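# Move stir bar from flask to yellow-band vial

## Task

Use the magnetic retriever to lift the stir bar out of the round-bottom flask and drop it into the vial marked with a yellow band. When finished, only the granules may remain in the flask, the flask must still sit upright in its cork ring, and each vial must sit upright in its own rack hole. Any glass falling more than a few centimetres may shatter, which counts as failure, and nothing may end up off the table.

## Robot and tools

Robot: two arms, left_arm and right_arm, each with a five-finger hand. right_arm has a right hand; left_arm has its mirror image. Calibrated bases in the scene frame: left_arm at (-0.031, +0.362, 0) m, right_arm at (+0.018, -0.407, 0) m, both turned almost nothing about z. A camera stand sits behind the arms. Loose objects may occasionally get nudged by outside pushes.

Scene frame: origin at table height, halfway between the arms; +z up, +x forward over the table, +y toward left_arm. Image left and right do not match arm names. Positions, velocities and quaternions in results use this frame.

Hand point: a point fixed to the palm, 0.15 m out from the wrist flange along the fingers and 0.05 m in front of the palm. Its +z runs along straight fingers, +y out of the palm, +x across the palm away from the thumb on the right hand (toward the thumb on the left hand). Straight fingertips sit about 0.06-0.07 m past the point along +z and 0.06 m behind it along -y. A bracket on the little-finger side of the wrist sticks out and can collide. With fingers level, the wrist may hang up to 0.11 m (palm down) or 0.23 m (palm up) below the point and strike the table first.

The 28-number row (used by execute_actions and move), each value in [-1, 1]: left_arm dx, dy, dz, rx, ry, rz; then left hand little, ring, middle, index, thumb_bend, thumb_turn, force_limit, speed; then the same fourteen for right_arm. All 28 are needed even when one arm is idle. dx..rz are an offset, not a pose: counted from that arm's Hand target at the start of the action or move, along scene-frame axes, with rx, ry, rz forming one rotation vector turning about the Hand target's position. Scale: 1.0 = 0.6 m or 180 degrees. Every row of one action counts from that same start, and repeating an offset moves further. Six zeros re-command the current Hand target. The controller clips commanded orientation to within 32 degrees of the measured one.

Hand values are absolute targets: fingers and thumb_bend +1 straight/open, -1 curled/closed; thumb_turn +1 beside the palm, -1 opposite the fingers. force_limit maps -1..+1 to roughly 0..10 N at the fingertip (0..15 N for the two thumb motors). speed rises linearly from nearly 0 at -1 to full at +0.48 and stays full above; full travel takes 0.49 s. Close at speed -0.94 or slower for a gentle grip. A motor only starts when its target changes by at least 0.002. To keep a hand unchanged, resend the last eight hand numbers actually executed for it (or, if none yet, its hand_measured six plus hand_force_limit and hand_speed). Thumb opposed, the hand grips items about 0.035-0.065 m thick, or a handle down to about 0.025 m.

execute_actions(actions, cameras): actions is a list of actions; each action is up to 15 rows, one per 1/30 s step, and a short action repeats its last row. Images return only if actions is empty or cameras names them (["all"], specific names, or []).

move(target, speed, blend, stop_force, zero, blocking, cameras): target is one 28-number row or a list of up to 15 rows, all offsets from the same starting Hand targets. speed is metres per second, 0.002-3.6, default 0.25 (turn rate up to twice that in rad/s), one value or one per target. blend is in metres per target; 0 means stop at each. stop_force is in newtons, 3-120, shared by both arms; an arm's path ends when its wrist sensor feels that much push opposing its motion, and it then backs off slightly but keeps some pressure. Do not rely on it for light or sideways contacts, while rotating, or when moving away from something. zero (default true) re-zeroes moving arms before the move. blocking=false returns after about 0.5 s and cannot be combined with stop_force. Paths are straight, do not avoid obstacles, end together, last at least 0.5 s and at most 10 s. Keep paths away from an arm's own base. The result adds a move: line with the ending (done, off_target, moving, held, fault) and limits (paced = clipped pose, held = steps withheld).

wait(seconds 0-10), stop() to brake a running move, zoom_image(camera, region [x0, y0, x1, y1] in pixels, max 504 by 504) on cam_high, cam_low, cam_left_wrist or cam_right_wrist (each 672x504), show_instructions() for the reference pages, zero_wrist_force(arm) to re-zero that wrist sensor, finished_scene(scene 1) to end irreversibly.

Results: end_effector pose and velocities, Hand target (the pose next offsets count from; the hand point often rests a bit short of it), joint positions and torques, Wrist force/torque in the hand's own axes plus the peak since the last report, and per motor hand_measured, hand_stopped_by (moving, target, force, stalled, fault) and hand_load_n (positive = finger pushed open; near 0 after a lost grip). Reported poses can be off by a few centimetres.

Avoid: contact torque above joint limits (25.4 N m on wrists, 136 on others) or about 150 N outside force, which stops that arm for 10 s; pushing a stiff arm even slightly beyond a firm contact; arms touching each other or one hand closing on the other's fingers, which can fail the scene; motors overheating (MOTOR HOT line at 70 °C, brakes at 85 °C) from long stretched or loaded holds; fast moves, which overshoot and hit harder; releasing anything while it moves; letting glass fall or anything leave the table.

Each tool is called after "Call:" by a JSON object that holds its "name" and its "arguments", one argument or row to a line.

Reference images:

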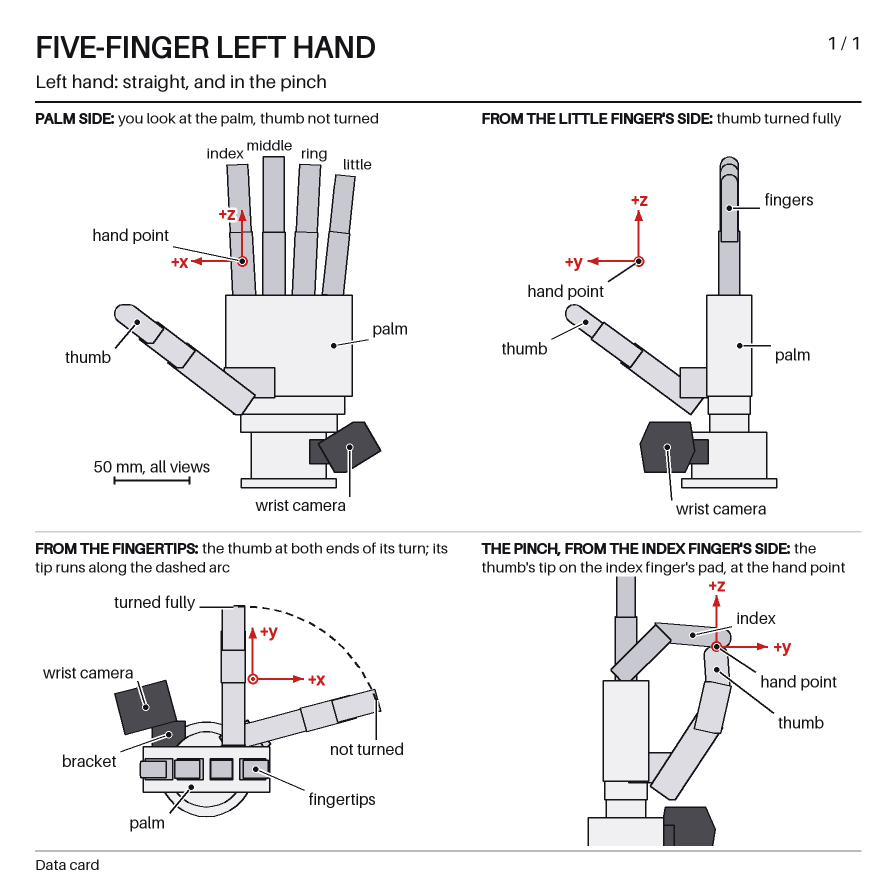

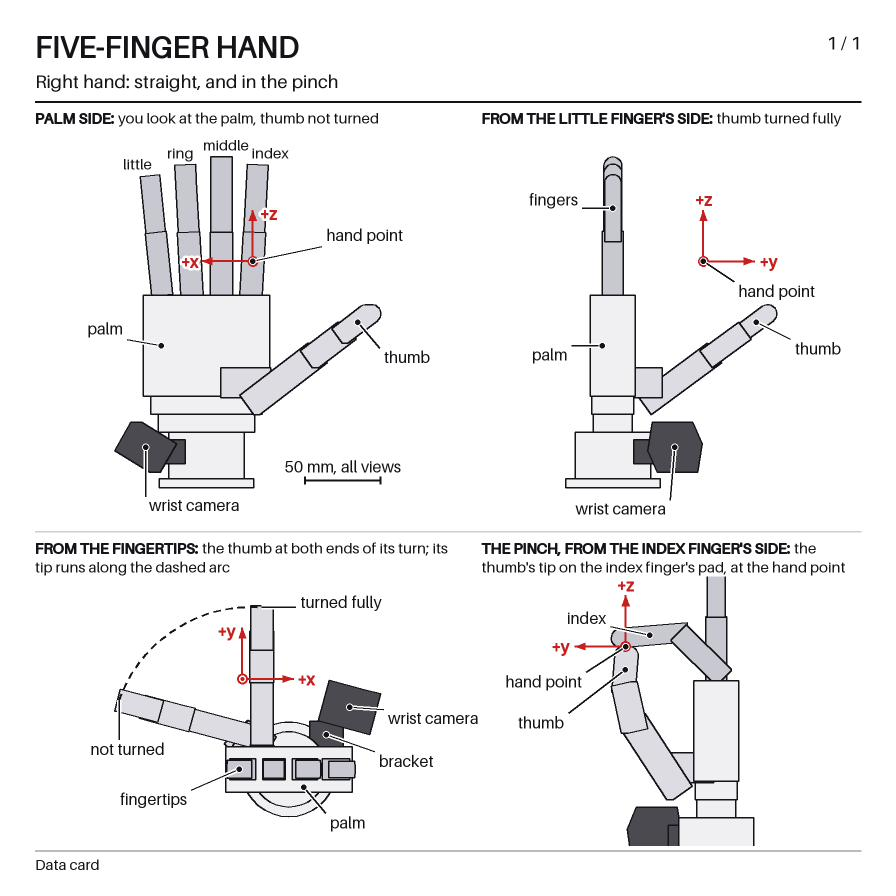

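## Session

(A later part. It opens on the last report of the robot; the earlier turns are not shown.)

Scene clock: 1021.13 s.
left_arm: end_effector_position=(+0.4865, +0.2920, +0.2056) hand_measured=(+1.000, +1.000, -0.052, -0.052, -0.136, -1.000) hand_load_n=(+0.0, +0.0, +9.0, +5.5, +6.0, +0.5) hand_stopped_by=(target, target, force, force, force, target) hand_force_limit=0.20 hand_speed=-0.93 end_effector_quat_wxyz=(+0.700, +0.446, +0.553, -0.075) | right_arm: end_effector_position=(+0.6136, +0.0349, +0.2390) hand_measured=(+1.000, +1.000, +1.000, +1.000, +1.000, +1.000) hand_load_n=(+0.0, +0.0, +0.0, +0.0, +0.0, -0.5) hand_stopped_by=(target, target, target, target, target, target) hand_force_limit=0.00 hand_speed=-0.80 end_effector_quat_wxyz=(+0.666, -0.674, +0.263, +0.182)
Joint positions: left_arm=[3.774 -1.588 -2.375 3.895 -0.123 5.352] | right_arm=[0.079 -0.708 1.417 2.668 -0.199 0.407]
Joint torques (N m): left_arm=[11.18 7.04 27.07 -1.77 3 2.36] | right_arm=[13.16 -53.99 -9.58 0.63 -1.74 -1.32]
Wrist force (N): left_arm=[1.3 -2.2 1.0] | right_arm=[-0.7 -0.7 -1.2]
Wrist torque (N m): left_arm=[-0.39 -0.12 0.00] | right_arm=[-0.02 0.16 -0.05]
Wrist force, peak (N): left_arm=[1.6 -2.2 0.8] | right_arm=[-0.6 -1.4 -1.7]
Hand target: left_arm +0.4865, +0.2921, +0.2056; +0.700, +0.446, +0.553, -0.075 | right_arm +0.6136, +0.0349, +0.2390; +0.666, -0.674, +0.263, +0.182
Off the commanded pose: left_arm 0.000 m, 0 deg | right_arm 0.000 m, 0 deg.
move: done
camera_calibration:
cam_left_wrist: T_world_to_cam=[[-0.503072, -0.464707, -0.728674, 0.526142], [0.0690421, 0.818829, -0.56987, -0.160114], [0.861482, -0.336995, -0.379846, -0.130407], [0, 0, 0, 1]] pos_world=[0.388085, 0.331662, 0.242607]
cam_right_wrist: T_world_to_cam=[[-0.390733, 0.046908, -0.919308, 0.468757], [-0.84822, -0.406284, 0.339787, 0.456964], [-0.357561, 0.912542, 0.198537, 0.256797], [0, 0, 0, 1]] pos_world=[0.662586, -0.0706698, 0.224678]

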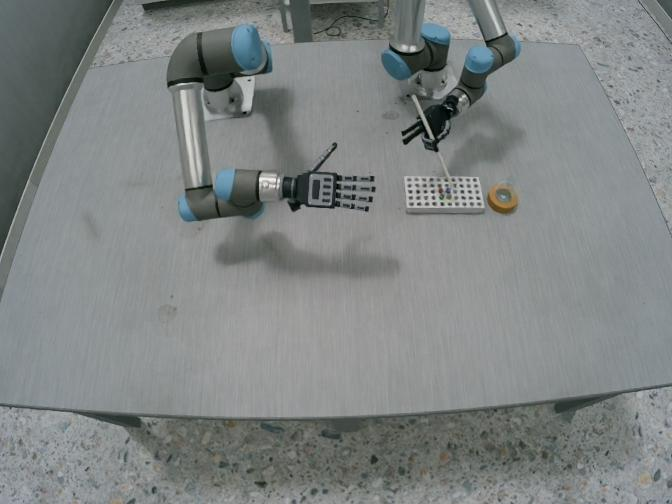

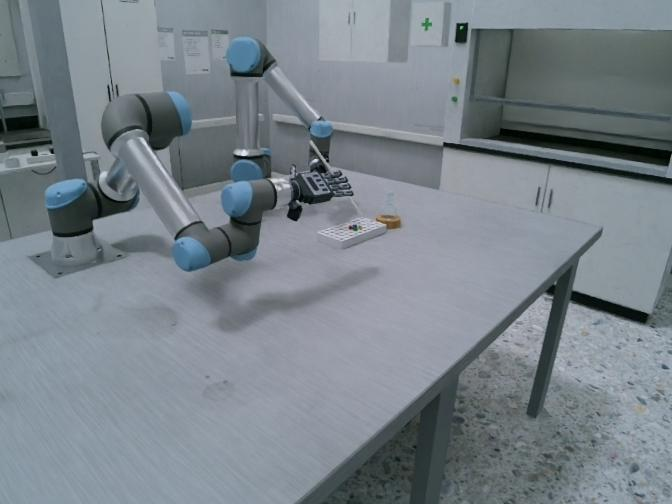

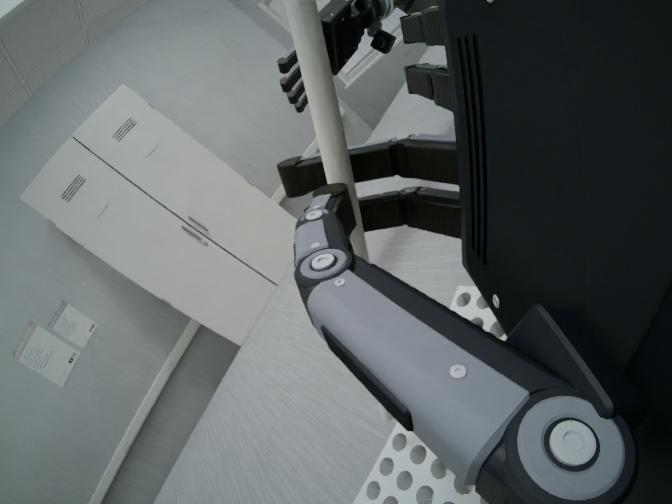

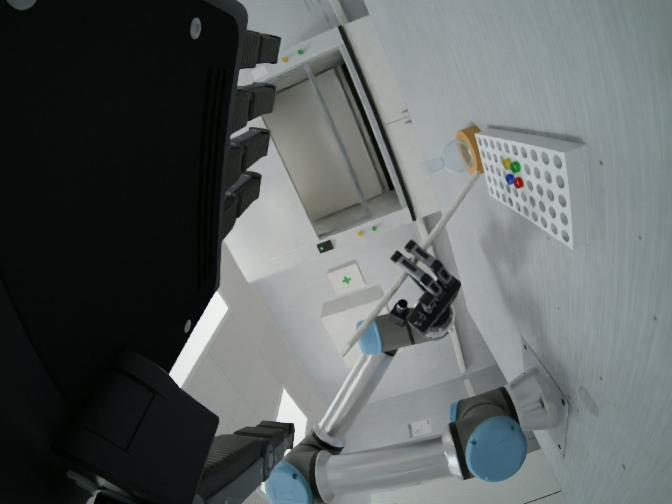

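Call:
{"name": "move", "arguments": {
  "target": [0,0,-0.0283,0,0,0,1,1,-0.45,-0.45,-0.2,-1,0.2,-0.93,0,0,0,0,0,0,1,1,1,1,1,1,0,-0.8],
  "speed": 0.03,
  "cameras": ["all"]
}}

Call:
{"name": "zoom_image", "arguments": {
  "camera": "cam_left_wrist",
  "region": [360, 395, 420, 455]
}}

Call:
{"name": "zoom_image", "arguments": {
  "camera": "cam_right_wrist",
  "region": [480, 150, 515, 185]
}}

Call:
{"name": "zoom_image", "arguments": {
  "camera": "cam_high",
  "region": [435, 175, 465, 205]
}}

Call:
{"name": "zoom_image", "arguments": {
  "camera": "cam_low",
  "region": [347, 207, 375, 235]
}}

Scene clock: 1037.17 s.
left_arm: end_effector_position=(+0.4865, +0.2921, +0.1887) hand_measured=(+1.000, +1.000, -0.052, -0.052, -0.136, -1.000) hand_load_n=(+0.0, +0.0, +9.5, +5.5, +6.5, +0.5) hand_stopped_by=(target, target, force, force, force, target) hand_force_limit=0.20 hand_speed=-0.93 end_effector_quat_wxyz=(+0.700, +0.446, +0.553, -0.075) | right_arm: end_effector_position=(+0.6136, +0.0349, +0.2390) hand_measured=(+1.000, +1.000, +1.000, +1.000, +1.000, +1.000) hand_load_n=(+0.0, +0.0, -0.5, +0.0, +0.0, -0.5) hand_stopped_by=(target, target, target, target, target, target) hand_force_limit=0.00 hand_speed=-0.80 end_effector_quat_wxyz=(+0.666, -0.674, +0.263, +0.182)
Joint positions: left_arm=[3.774 -1.632 -2.392 3.951 -0.123 5.358] | right_arm=[0.079 -0.708 1.417 2.668 -0.199 0.407]
Joint torques (N m): left_arm=[-9.11 8.39 -0.02 1.75 -1.3 -2.05] | right_arm=[12.13 -54.07 -8.83 0.72 -1.75 -1.38]
Wrist force (N): left_arm=[1.4 -2.2 0.8] | right_arm=[-0.7 -0.8 -1.4]
Wrist torque (N m): left_arm=[-0.38 -0.15 0.15] | right_arm=[-0.04 0.16 -0.04]
Wrist force, peak (N): left_arm=[1.4 -2.4 0.8] | right_arm=[-1.1 -0.8 -1.6]
Hand target: left_arm +0.4865, +0.2921, +0.1887; +0.700, +0.446, +0.553, -0.075 | right_arm +0.6136, +0.0349, +0.2390; +0.666, -0.674, +0.263, +0.182
Off the commanded pose: left_arm 0.000 m, 0 deg | right_arm 0.000 m, 0 deg.
move: done
camera_calibration:
cam_left_wrist: T_world_to_cam=[[-0.503473, -0.464268, -0.728677, 0.513837], [0.0688589, 0.819122, -0.569471, -0.169861], [0.861263, -0.336889, -0.380437, -0.136643], [0, 0, 0, 1]] pos_world=[0.388085, 0.331662, 0.225706]
cam_right_wrist: T_world_to_cam=[[-0.390733, 0.046908, -0.919308, 0.468757], [-0.84822, -0.406284, 0.339787, 0.456964], [-0.357561, 0.912542, 0.198537, 0.256797], [0, 0, 0, 1]] pos_world=[0.662586, -0.0706698, 0.224678]

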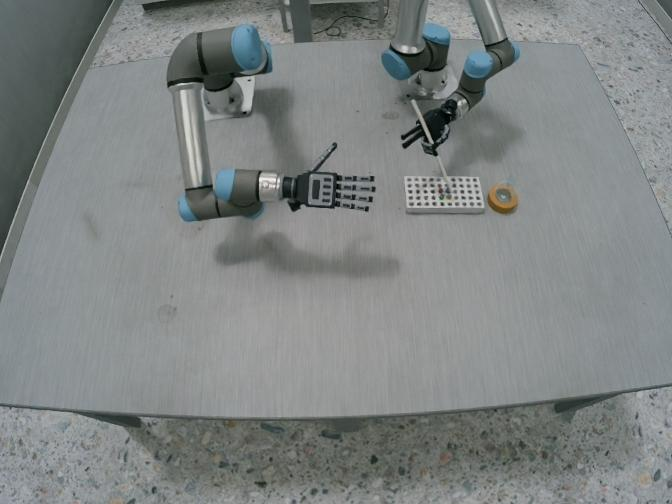

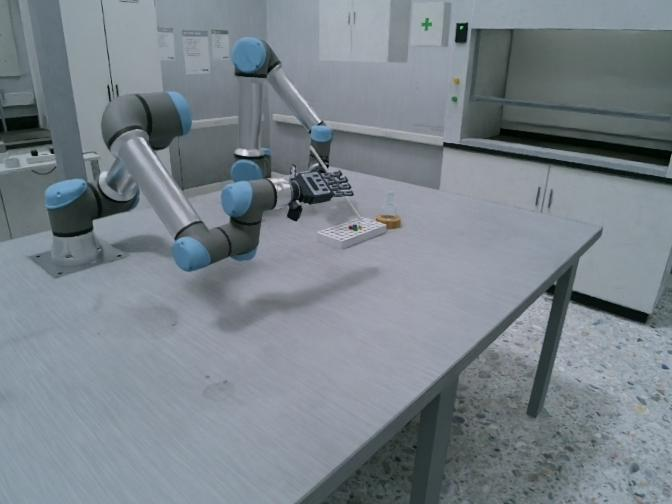

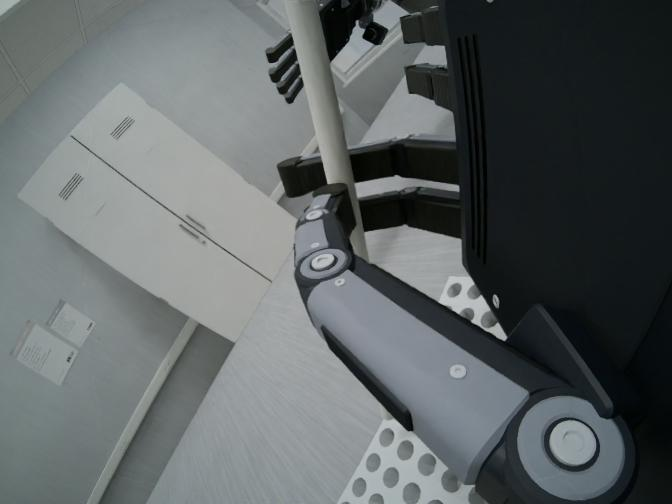

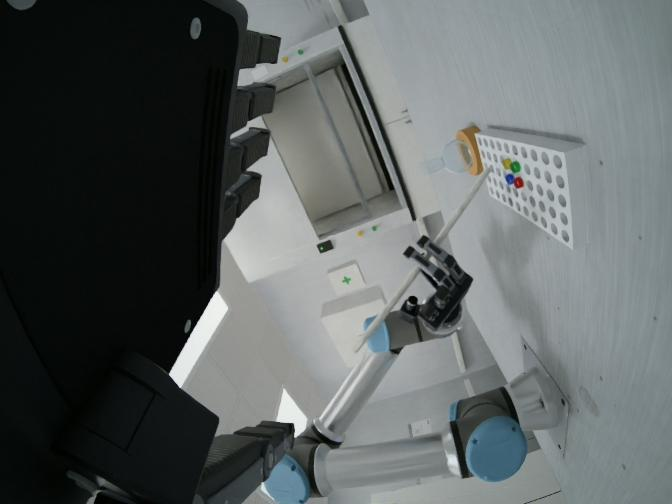

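Scaled by 8.400 from the camera's 672x504 image, which has a finer 960x720 frame.

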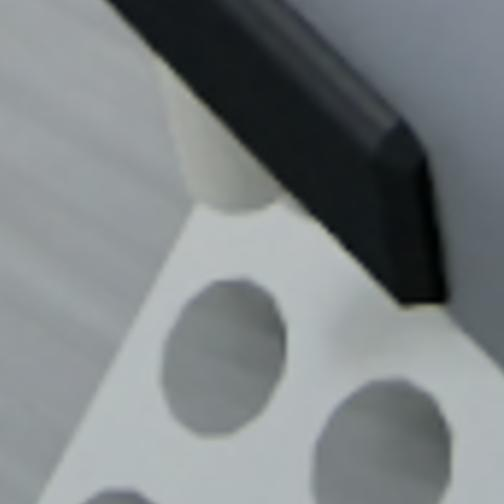

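Scaled by 14.400 from the camera's 672x504 image, which has a finer 960x720 frame.

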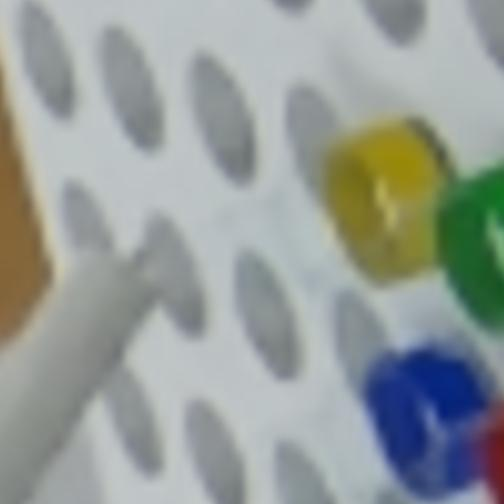

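Scaled by 16.800.

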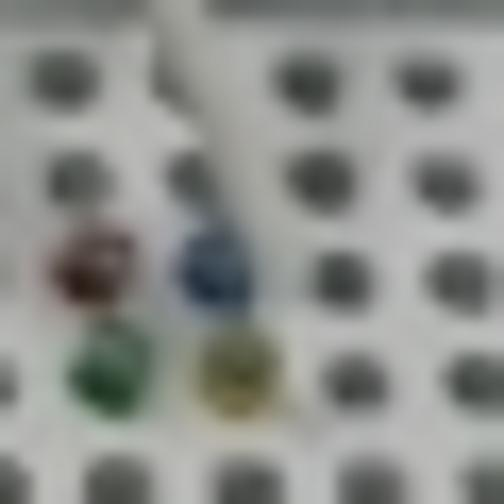

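Scaled by 18.000.

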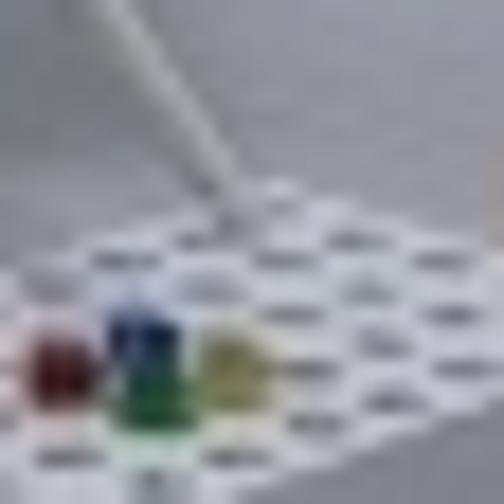

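Call:
{"name": "zoom_image", "arguments": {
  "camera": "cam_high",
  "region": [443, 180, 459, 196]
}}

Call:
{"name": "zoom_image", "arguments": {
  "camera": "cam_low",
  "region": [352, 210, 368, 226]
}}

Call:
{"name": "zoom_image", "arguments": {
  "camera": "cam_right_wrist",
  "region": [482, 158, 502, 178]
}}

Scaled by 31.500.

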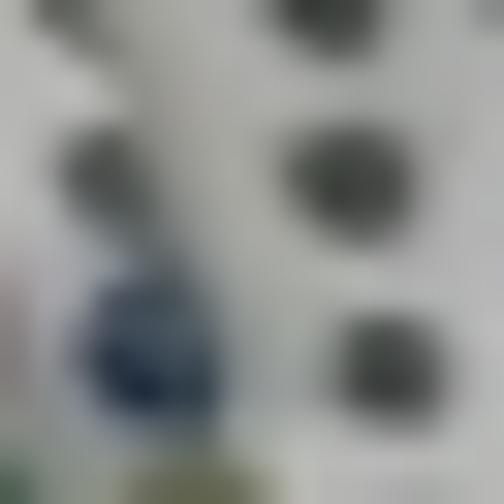

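Scaled by 31.500.

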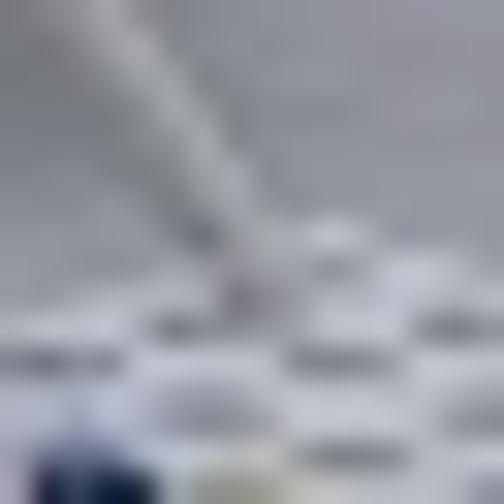

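Scaled by 25.200 from the camera's 672x504 image, which has a finer 960x720 frame.

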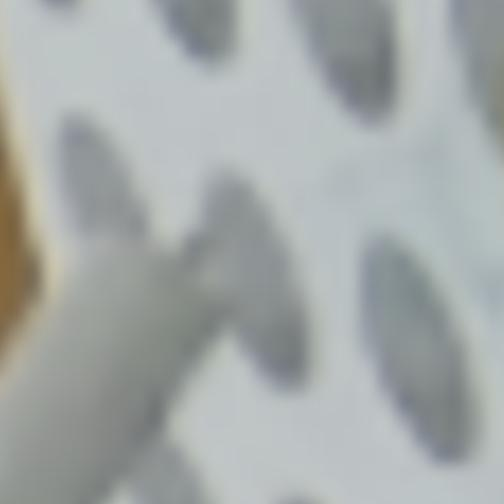

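Call:
{"name": "move", "arguments": {
  "target": [-0.0033,0.0033,-0.01,0,0,0,1,1,-0.45,-0.45,-0.2,-1,0.2,-0.93,0,0,0,0,0,0,1,1,1,1,1,1,0,-0.8],
  "speed": 0.02,
  "stop_force": 3,
  "cameras": ["all"]
}}

Call:
{"name": "zoom_image", "arguments": {
  "camera": "cam_left_wrist",
  "region": [370, 400, 420, 450]
}}

Call:
{"name": "zoom_image", "arguments": {
  "camera": "cam_right_wrist",
  "region": [484, 154, 508, 178]
}}

Call:
{"name": "zoom_image", "arguments": {
  "camera": "cam_high",
  "region": [439, 180, 463, 204]
}}

Call:
{"name": "zoom_image", "arguments": {
  "camera": "cam_low",
  "region": [348, 210, 372, 234]
}}

Scene clock: 1054.57 s.
left_arm: end_effector_position=(+0.4845, +0.2940, +0.1826) hand_measured=(+1.000, +1.000, -0.052, -0.052, -0.136, -1.000) hand_load_n=(+0.0, +0.0, +9.0, +5.5, +6.0, +0.5) hand_stopped_by=(target, target, force, force, force, target) hand_force_limit=0.20 hand_speed=-0.93 end_effector_quat_wxyz=(+0.700, +0.446, +0.553, -0.075) | right_arm: end_effector_position=(+0.6136, +0.0349, +0.2390) hand_measured=(+1.000, +1.000, +1.000, +1.000, +1.000, +1.000) hand_load_n=(+0.0, +0.0, +0.0, +0.0, +0.0, +0.0) hand_stopped_by=(target, target, target, target, target, target) hand_force_limit=0.00 hand_speed=-0.80 end_effector_quat_wxyz=(+0.666, -0.674, +0.263, +0.182)
Joint positions: left_arm=[3.784 -1.646 -2.402 3.97 -0.113 5.363] | right_arm=[0.079 -0.708 1.417 2.668 -0.199 0.407]
Joint torques (N m): left_arm=[9.59 9.89 -1.41 1.74 2.9 -2.02] | right_arm=[12.27 -54.68 -9.37 0.45 -1.52 -1.47]
Wrist force (N): left_arm=[1.4 -2.0 0.9] | right_arm=[-0.8 -0.6 -1.6]
Wrist torque (N m): left_arm=[-0.37 -0.17 0.09] | right_arm=[0.02 0.17 -0.03]
Wrist force, peak (N): left_arm=[1.5 -2.2 1.2] | right_arm=[-1.0 -1.3 -1.4]
Hand target: left_arm +0.4845, +0.2940, +0.1827; +0.700, +0.446, +0.553, -0.075 | right_arm +0.6136, +0.0349, +0.2390; +0.666, -0.674, +0.263, +0.182
Off the commanded pose: left_arm 0.000 m, 0 deg | right_arm 0.000 m, 0 deg.
move: done
camera_calibration:
cam_left_wrist: T_world_to_cam=[[-0.503415, -0.464352, -0.728663, 0.509389], [0.0688708, 0.819069, -0.569546, -0.174749], [0.861296, -0.336902, -0.380351, -0.136556], [0, 0, 0, 1]] pos_world=[0.386085, 0.333662, 0.219706]
cam_right_wrist: T_world_to_cam=[[-0.390733, 0.046908, -0.919308, 0.468757], [-0.84822, -0.406284, 0.339787, 0.456964], [-0.357561, 0.912542, 0.198537, 0.256797], [0, 0, 0, 1]] pos_world=[0.662586, -0.0706698, 0.224678]

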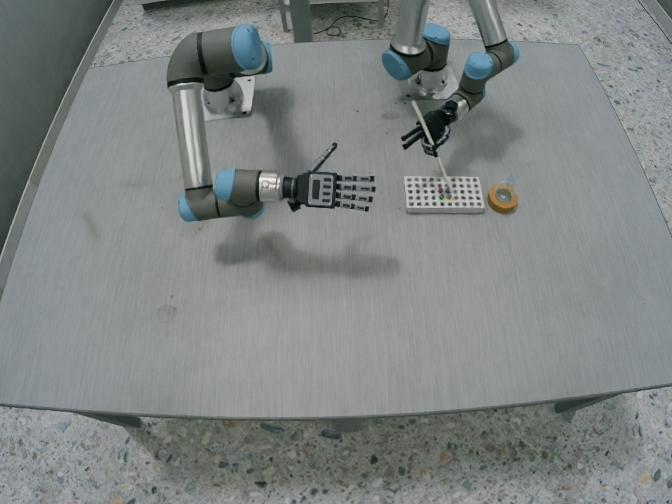

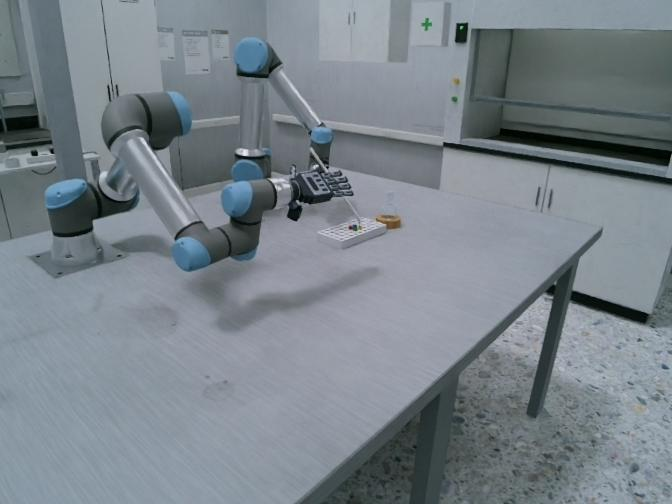

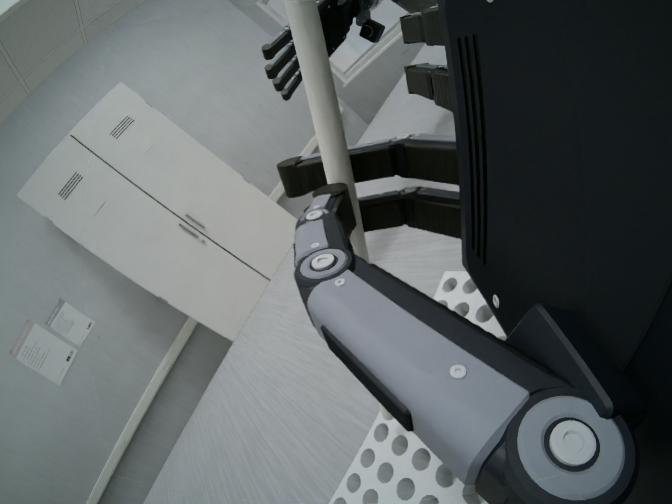

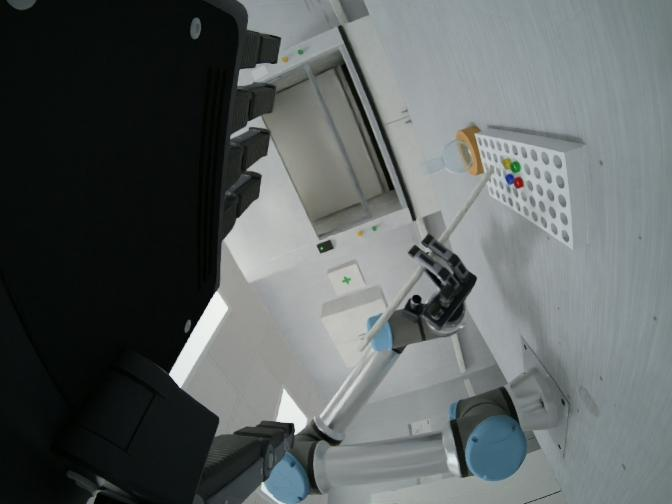

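Scaled by 10.080 from the camera's 672x504 image, which has a finer 960x720 frame.

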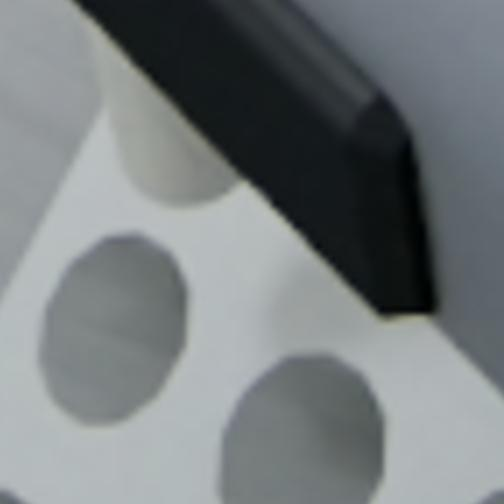

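Scaled by 21.000 from the camera's 672x504 image, which has a finer 960x720 frame.

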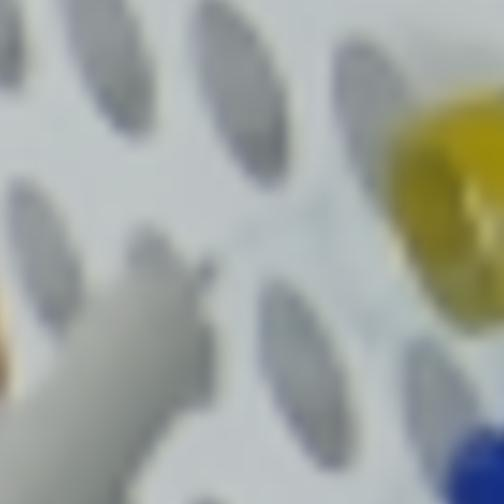

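Scaled by 21.000.

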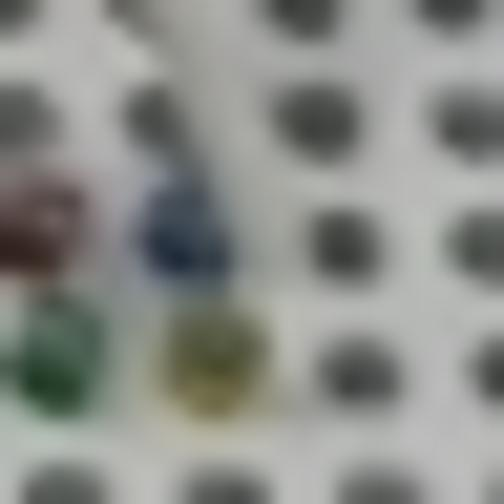

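Scaled by 21.000.

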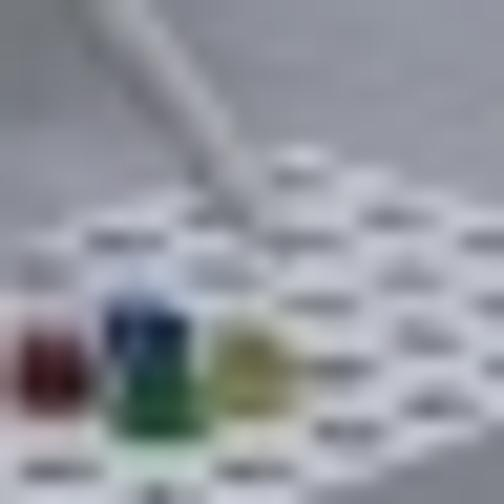

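Call:
{"name": "zoom_image", "arguments": {
  "camera": "cam_high",
  "region": [445, 186, 459, 200]
}}

Call:
{"name": "zoom_image", "arguments": {
  "camera": "cam_low",
  "region": [354, 214, 368, 228]
}}

Call:
{"name": "zoom_image", "arguments": {
  "camera": "cam_right_wrist",
  "region": [486, 158, 504, 176]
}}

Scaled by 36.000.

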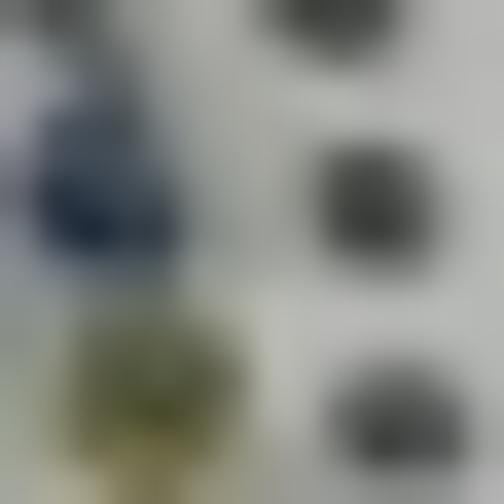

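Scaled by 36.000.

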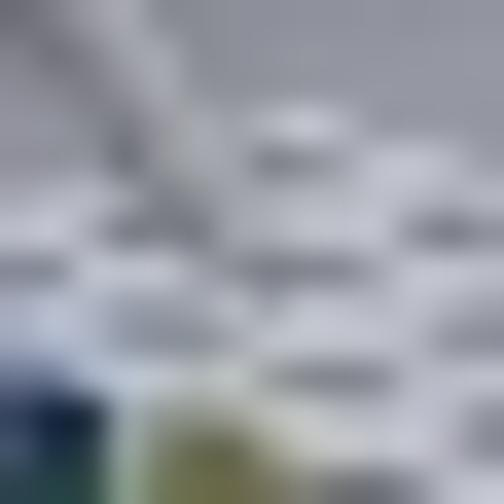

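Scaled by 28.000 from the camera's 672x504 image, which has a finer 960x720 frame.

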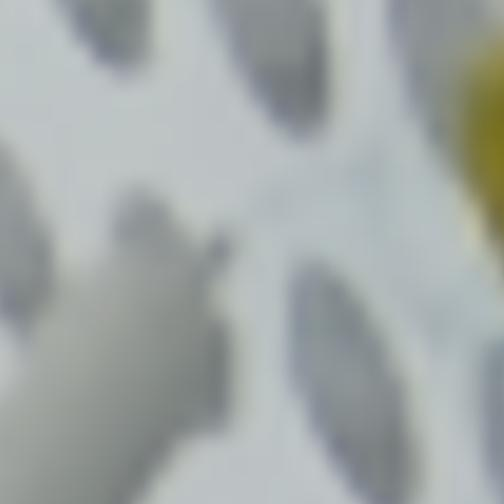

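Call:
{"name": "move", "arguments": {
  "target": [
    [0,0,0.0133,0,0,0,1,1,-0.45,-0.45,-0.2,-1,0.2,-0.93,0,0,0,0,0,0,1,1,1,1,1,1,0,-0.8],
    [0,-0.015,0.0133,0,0,0,1,1,-0.45,-0.45,-0.2,-1,0.2,-0.93,0,0,0,0,0,0,1,1,1,1,1,1,0,-0.8]
  ],
  "speed": 0.02,
  "cameras": ["all"]
}}

Call:
{"name": "zoom_image", "arguments": {
  "camera": "cam_left_wrist",
  "region": [370, 395, 425, 450]
}}

Call:
{"name": "zoom_image", "arguments": {
  "camera": "cam_right_wrist",
  "region": [482, 154, 506, 178]
}}

Call:
{"name": "zoom_image", "arguments": {
  "camera": "cam_high",
  "region": [439, 180, 463, 204]
}}

Call:
{"name": "zoom_image", "arguments": {
  "camera": "cam_low",
  "region": [348, 210, 372, 234]
}}

Scene clock: 1079.50 s.
left_arm: end_effector_position=(+0.4845, +0.2851, +0.1906) hand_measured=(+1.000, +1.000, -0.052, -0.052, -0.136, -1.000) hand_load_n=(+0.0, +0.0, +9.5, +5.5, +6.5, +0.5) hand_stopped_by=(target, target, force, force, force, target) hand_force_limit=0.20 hand_speed=-0.93 end_effector_quat_wxyz=(+0.700, +0.446, +0.553, -0.075) | right_arm: end_effector_position=(+0.6136, +0.0349, +0.2390) hand_measured=(+1.000, +1.000, +1.000, +1.000, +1.000, +1.000) hand_load_n=(+0.0, +0.0, +0.0, +0.0, +0.0, +0.0) hand_stopped_by=(target, target, target, target, target, target) hand_force_limit=0.00 hand_speed=-0.80 end_effector_quat_wxyz=(+0.666, -0.674, +0.263, +0.182)
Joint positions: left_arm=[3.758 -1.617 -2.401 3.954 -0.139 5.349] | right_arm=[0.079 -0.708 1.417 2.668 -0.199 0.407]
Joint torques (N m): left_arm=[-10.66 21.57 -0.1 1.63 -2.66 -1.96] | right_arm=[12.56 -54.77 -9.24 0.62 -1.55 -1.29]
Wrist force (N): left_arm=[1.3 -2.2 1.0] | right_arm=[-0.7 -0.7 -1.3]
Wrist torque (N m): left_arm=[-0.41 -0.14 0.15] | right_arm=[-0.02 0.15 -0.04]
Wrist force, peak (N): left_arm=[1.6 -2.3 1.0] | right_arm=[-1.0 -1.0 -1.7]
Hand target: left_arm +0.4845, +0.2850, +0.1906; +0.700, +0.446, +0.553, -0.075 | right_arm +0.6136, +0.0349, +0.2390; +0.666, -0.674, +0.263, +0.182
Off the commanded pose: left_arm 0.000 m, 0 deg | right_arm 0.000 m, 0 deg.
move: done
camera_calibration:
cam_left_wrist: T_world_to_cam=[[-0.50341, -0.464293, -0.728705, 0.511028], [0.0689078, 0.819103, -0.569493, -0.162858], [0.861295, -0.336902, -0.380351, -0.136546], [0, 0, 0, 1]] pos_world=[0.386085, 0.324662, 0.227706]
cam_right_wrist: T_world_to_cam=[[-0.390733, 0.046908, -0.919308, 0.468757], [-0.84822, -0.406284, 0.339787, 0.456964], [-0.357561, 0.912542, 0.198537, 0.256797], [0, 0, 0, 1]] pos_world=[0.662586, -0.0706698, 0.224678]

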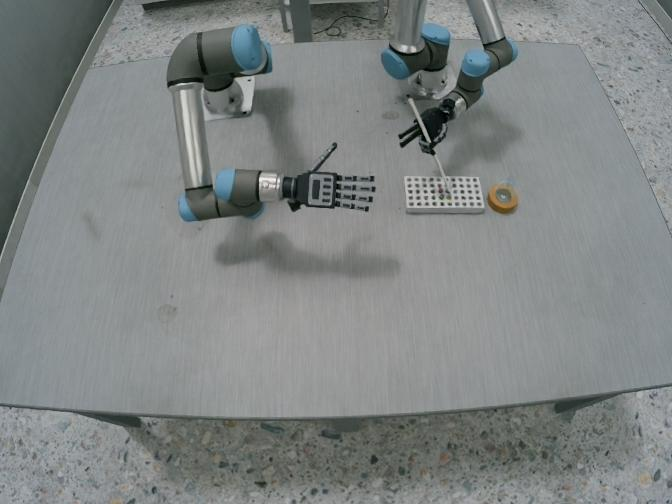

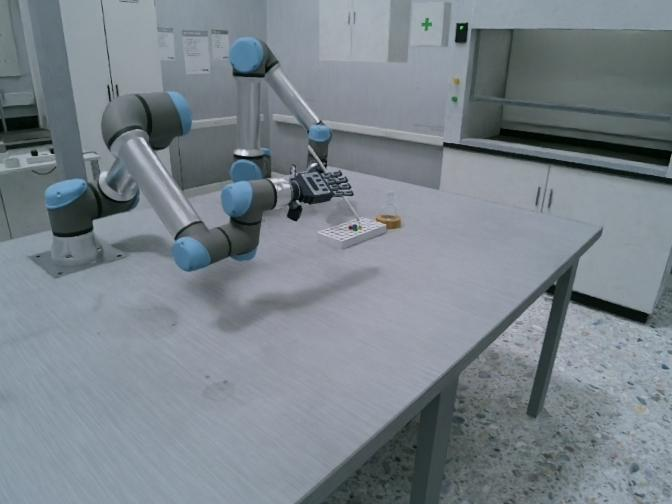

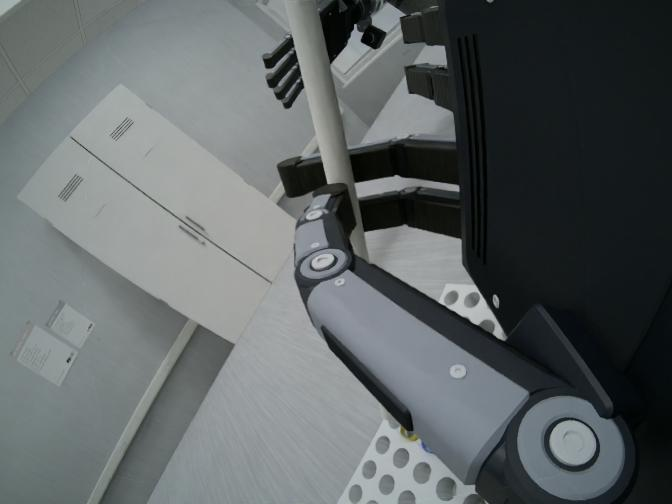

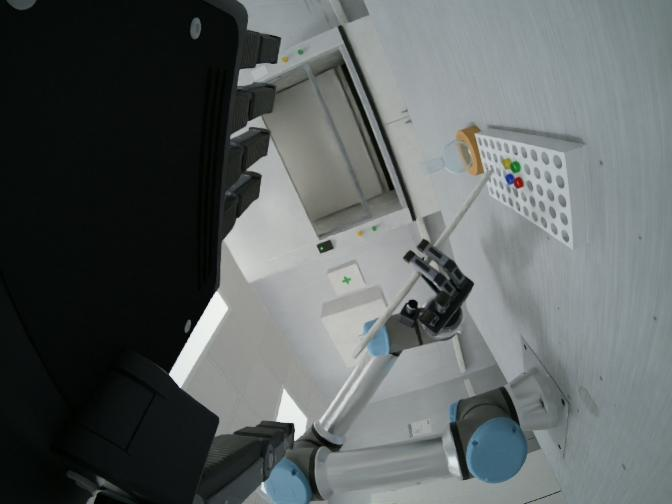

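Scaled by 9.164 from the camera's 672x504 image, which has a finer 960x720 frame.

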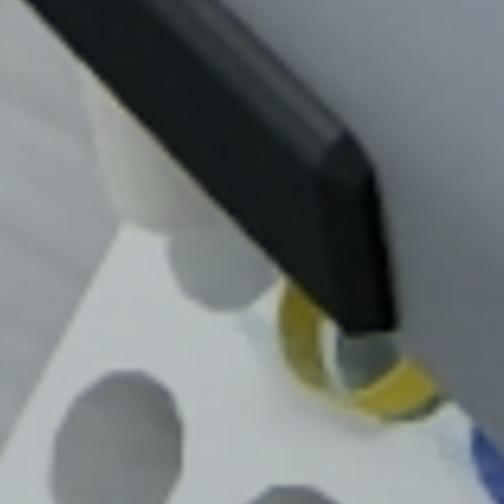

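Scaled by 21.000 from the camera's 672x504 image, which has a finer 960x720 frame.

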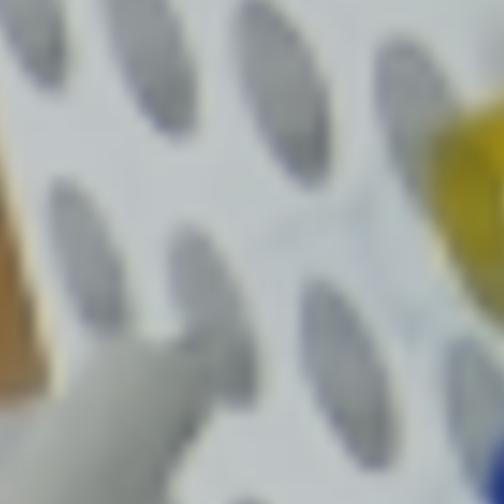

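Scaled by 21.000.

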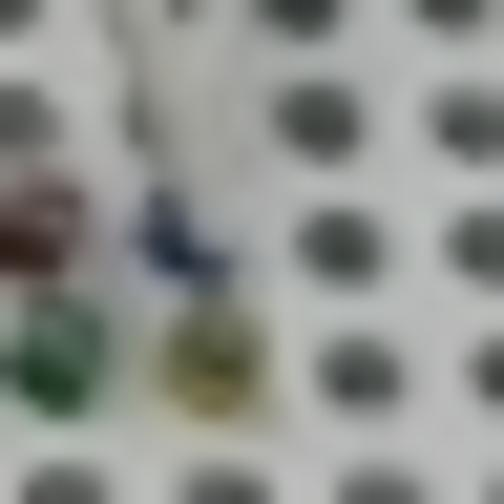

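Scaled by 21.000.

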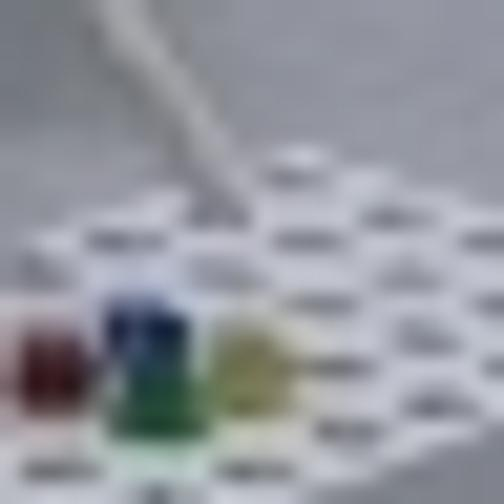

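Call:
{"name": "move", "arguments": {
  "target": [-0.0031,0.0006,-0.0065,0,0,0,1,1,-0.45,-0.45,-0.2,-1,0.2,-0.93,0,0,0,0,0,0,1,1,1,1,1,1,0,-0.8],
  "speed": 0.01,
  "stop_force": 3,
  "cameras": ["all"]
}}

Call:
{"name": "zoom_image", "arguments": {
  "camera": "cam_left_wrist",
  "region": [372, 400, 420, 448]
}}

Call:
{"name": "zoom_image", "arguments": {
  "camera": "cam_right_wrist",
  "region": [485, 158, 505, 178]
}}

Call:
{"name": "zoom_image", "arguments": {
  "camera": "cam_high",
  "region": [441, 184, 459, 202]
}}

Call:
{"name": "zoom_image", "arguments": {
  "camera": "cam_low",
  "region": [350, 212, 370, 232]
}}

Scene clock: 1093.20 s.
left_arm: end_effector_position=(+0.4826, +0.2854, +0.1867) hand_measured=(+1.000, +1.000, -0.052, -0.052, -0.136, -1.000) hand_load_n=(+0.0, +0.0, +9.5, +6.0, +6.5, +0.5) hand_stopped_by=(target, target, force, force, force, target) hand_force_limit=0.20 hand_speed=-0.93 end_effector_quat_wxyz=(+0.700, +0.446, +0.553, -0.075) | right_arm: end_effector_position=(+0.6136, +0.0349, +0.2390) hand_measured=(+1.000, +1.000, +1.000, +1.000, +1.000, +1.000) hand_load_n=(+0.0, +0.0, +0.0, +0.0, +0.0, -0.5) hand_stopped_by=(target, target, target, target, target, target) hand_force_limit=0.00 hand_speed=-0.80 end_effector_quat_wxyz=(+0.666, -0.674, +0.263, +0.182)
Joint positions: left_arm=[3.763 -1.624 -2.41 3.968 -0.134 5.35] | right_arm=[0.079 -0.708 1.417 2.668 -0.199 0.407]
Joint torques (N m): left_arm=[9.26 8.69 -0.27 1.87 2.83 -2.16] | right_arm=[12.1 -54.03 -9.42 0.63 -1.78 -1.46]
Wrist force (N): left_arm=[1.5 -2.1 1.0] | right_arm=[-0.8 -0.8 -1.5]
Wrist torque (N m): left_arm=[-0.40 -0.17 0.07] | right_arm=[-0.03 0.17 -0.05]
Wrist force, peak (N): left_arm=[1.7 -2.3 0.9] | right_arm=[-0.9 -1.2 -1.6]
Hand target: left_arm +0.4826, +0.2854, +0.1867; +0.700, +0.446, +0.553, -0.075 | right_arm +0.6136, +0.0349, +0.2390; +0.666, -0.674, +0.263, +0.182
Off the commanded pose: left_arm 0.000 m, 0 deg | right_arm 0.000 m, 0 deg.
move: done
camera_calibration:
cam_left_wrist: T_world_to_cam=[[-0.503415, -0.464352, -0.728663, 0.507431], [0.0688708, 0.819069, -0.569546, -0.165164], [0.861296, -0.336902, -0.380351, -0.136378], [0, 0, 0, 1]] pos_world=[0.384285, 0.324962, 0.223806]
cam_right_wrist: T_world_to_cam=[[-0.390733, 0.046908, -0.919308, 0.468757], [-0.84822, -0.406284, 0.339787, 0.456964], [-0.357561, 0.912542, 0.198537, 0.256797], [0, 0, 0, 1]] pos_world=[0.662586, -0.0706698, 0.224678]

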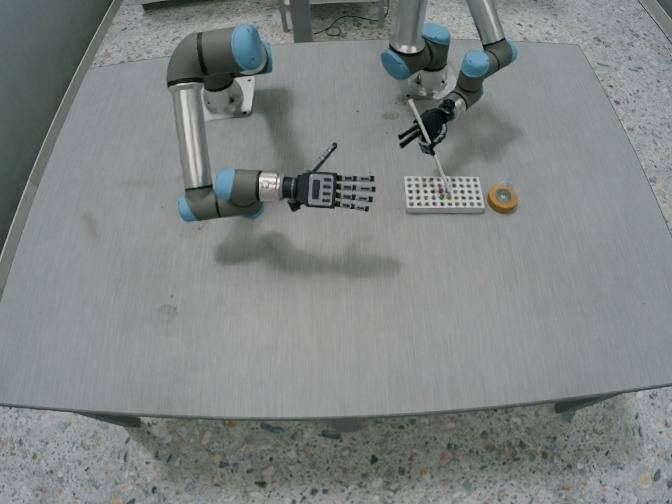

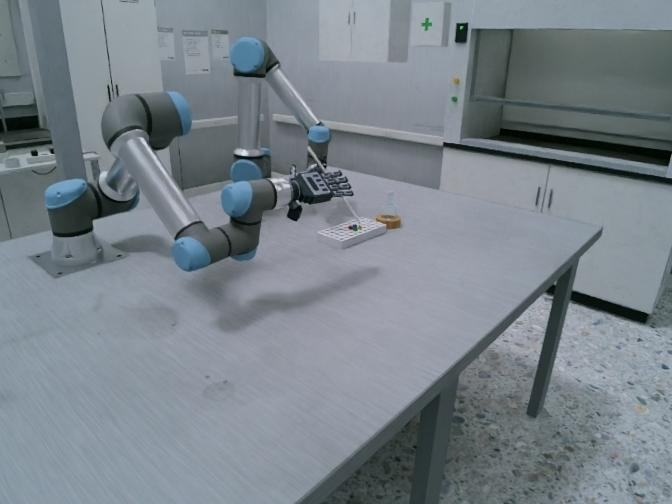

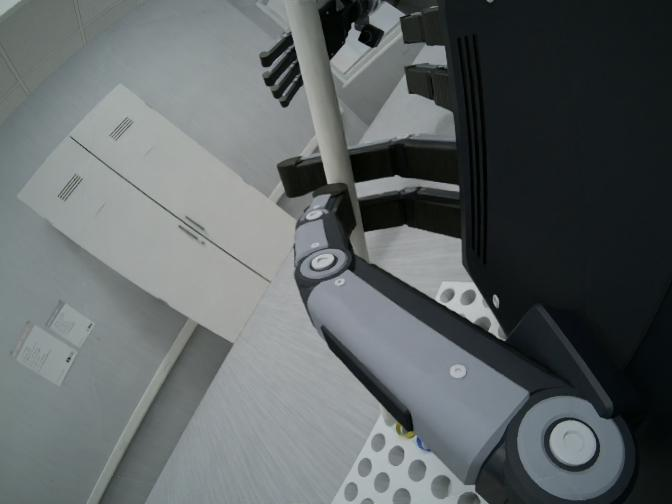

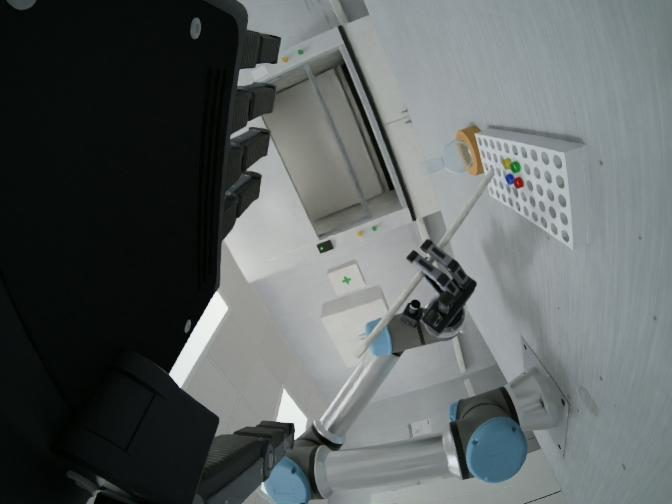

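Scaled by 10.500 from the camera's 672x504 image, which has a finer 960x720 frame.

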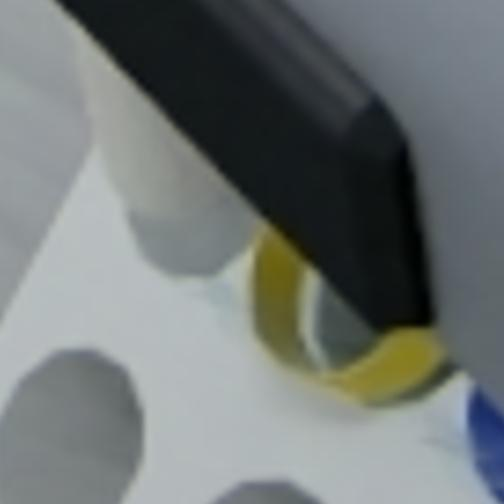

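Scaled by 25.200 from the camera's 672x504 image, which has a finer 960x720 frame.

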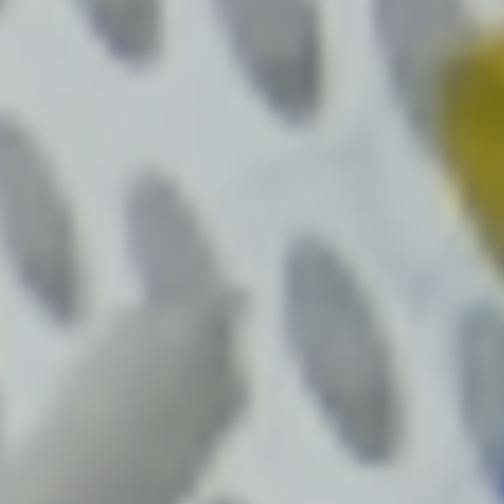

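Scaled by 28.000.

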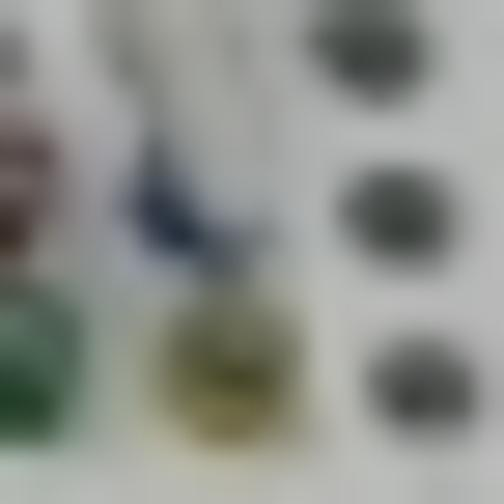

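Scaled by 25.200.

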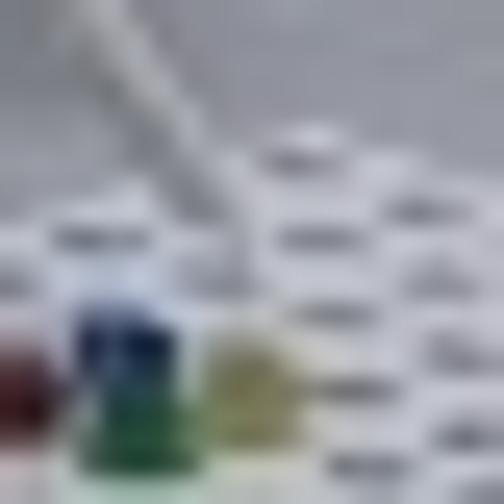

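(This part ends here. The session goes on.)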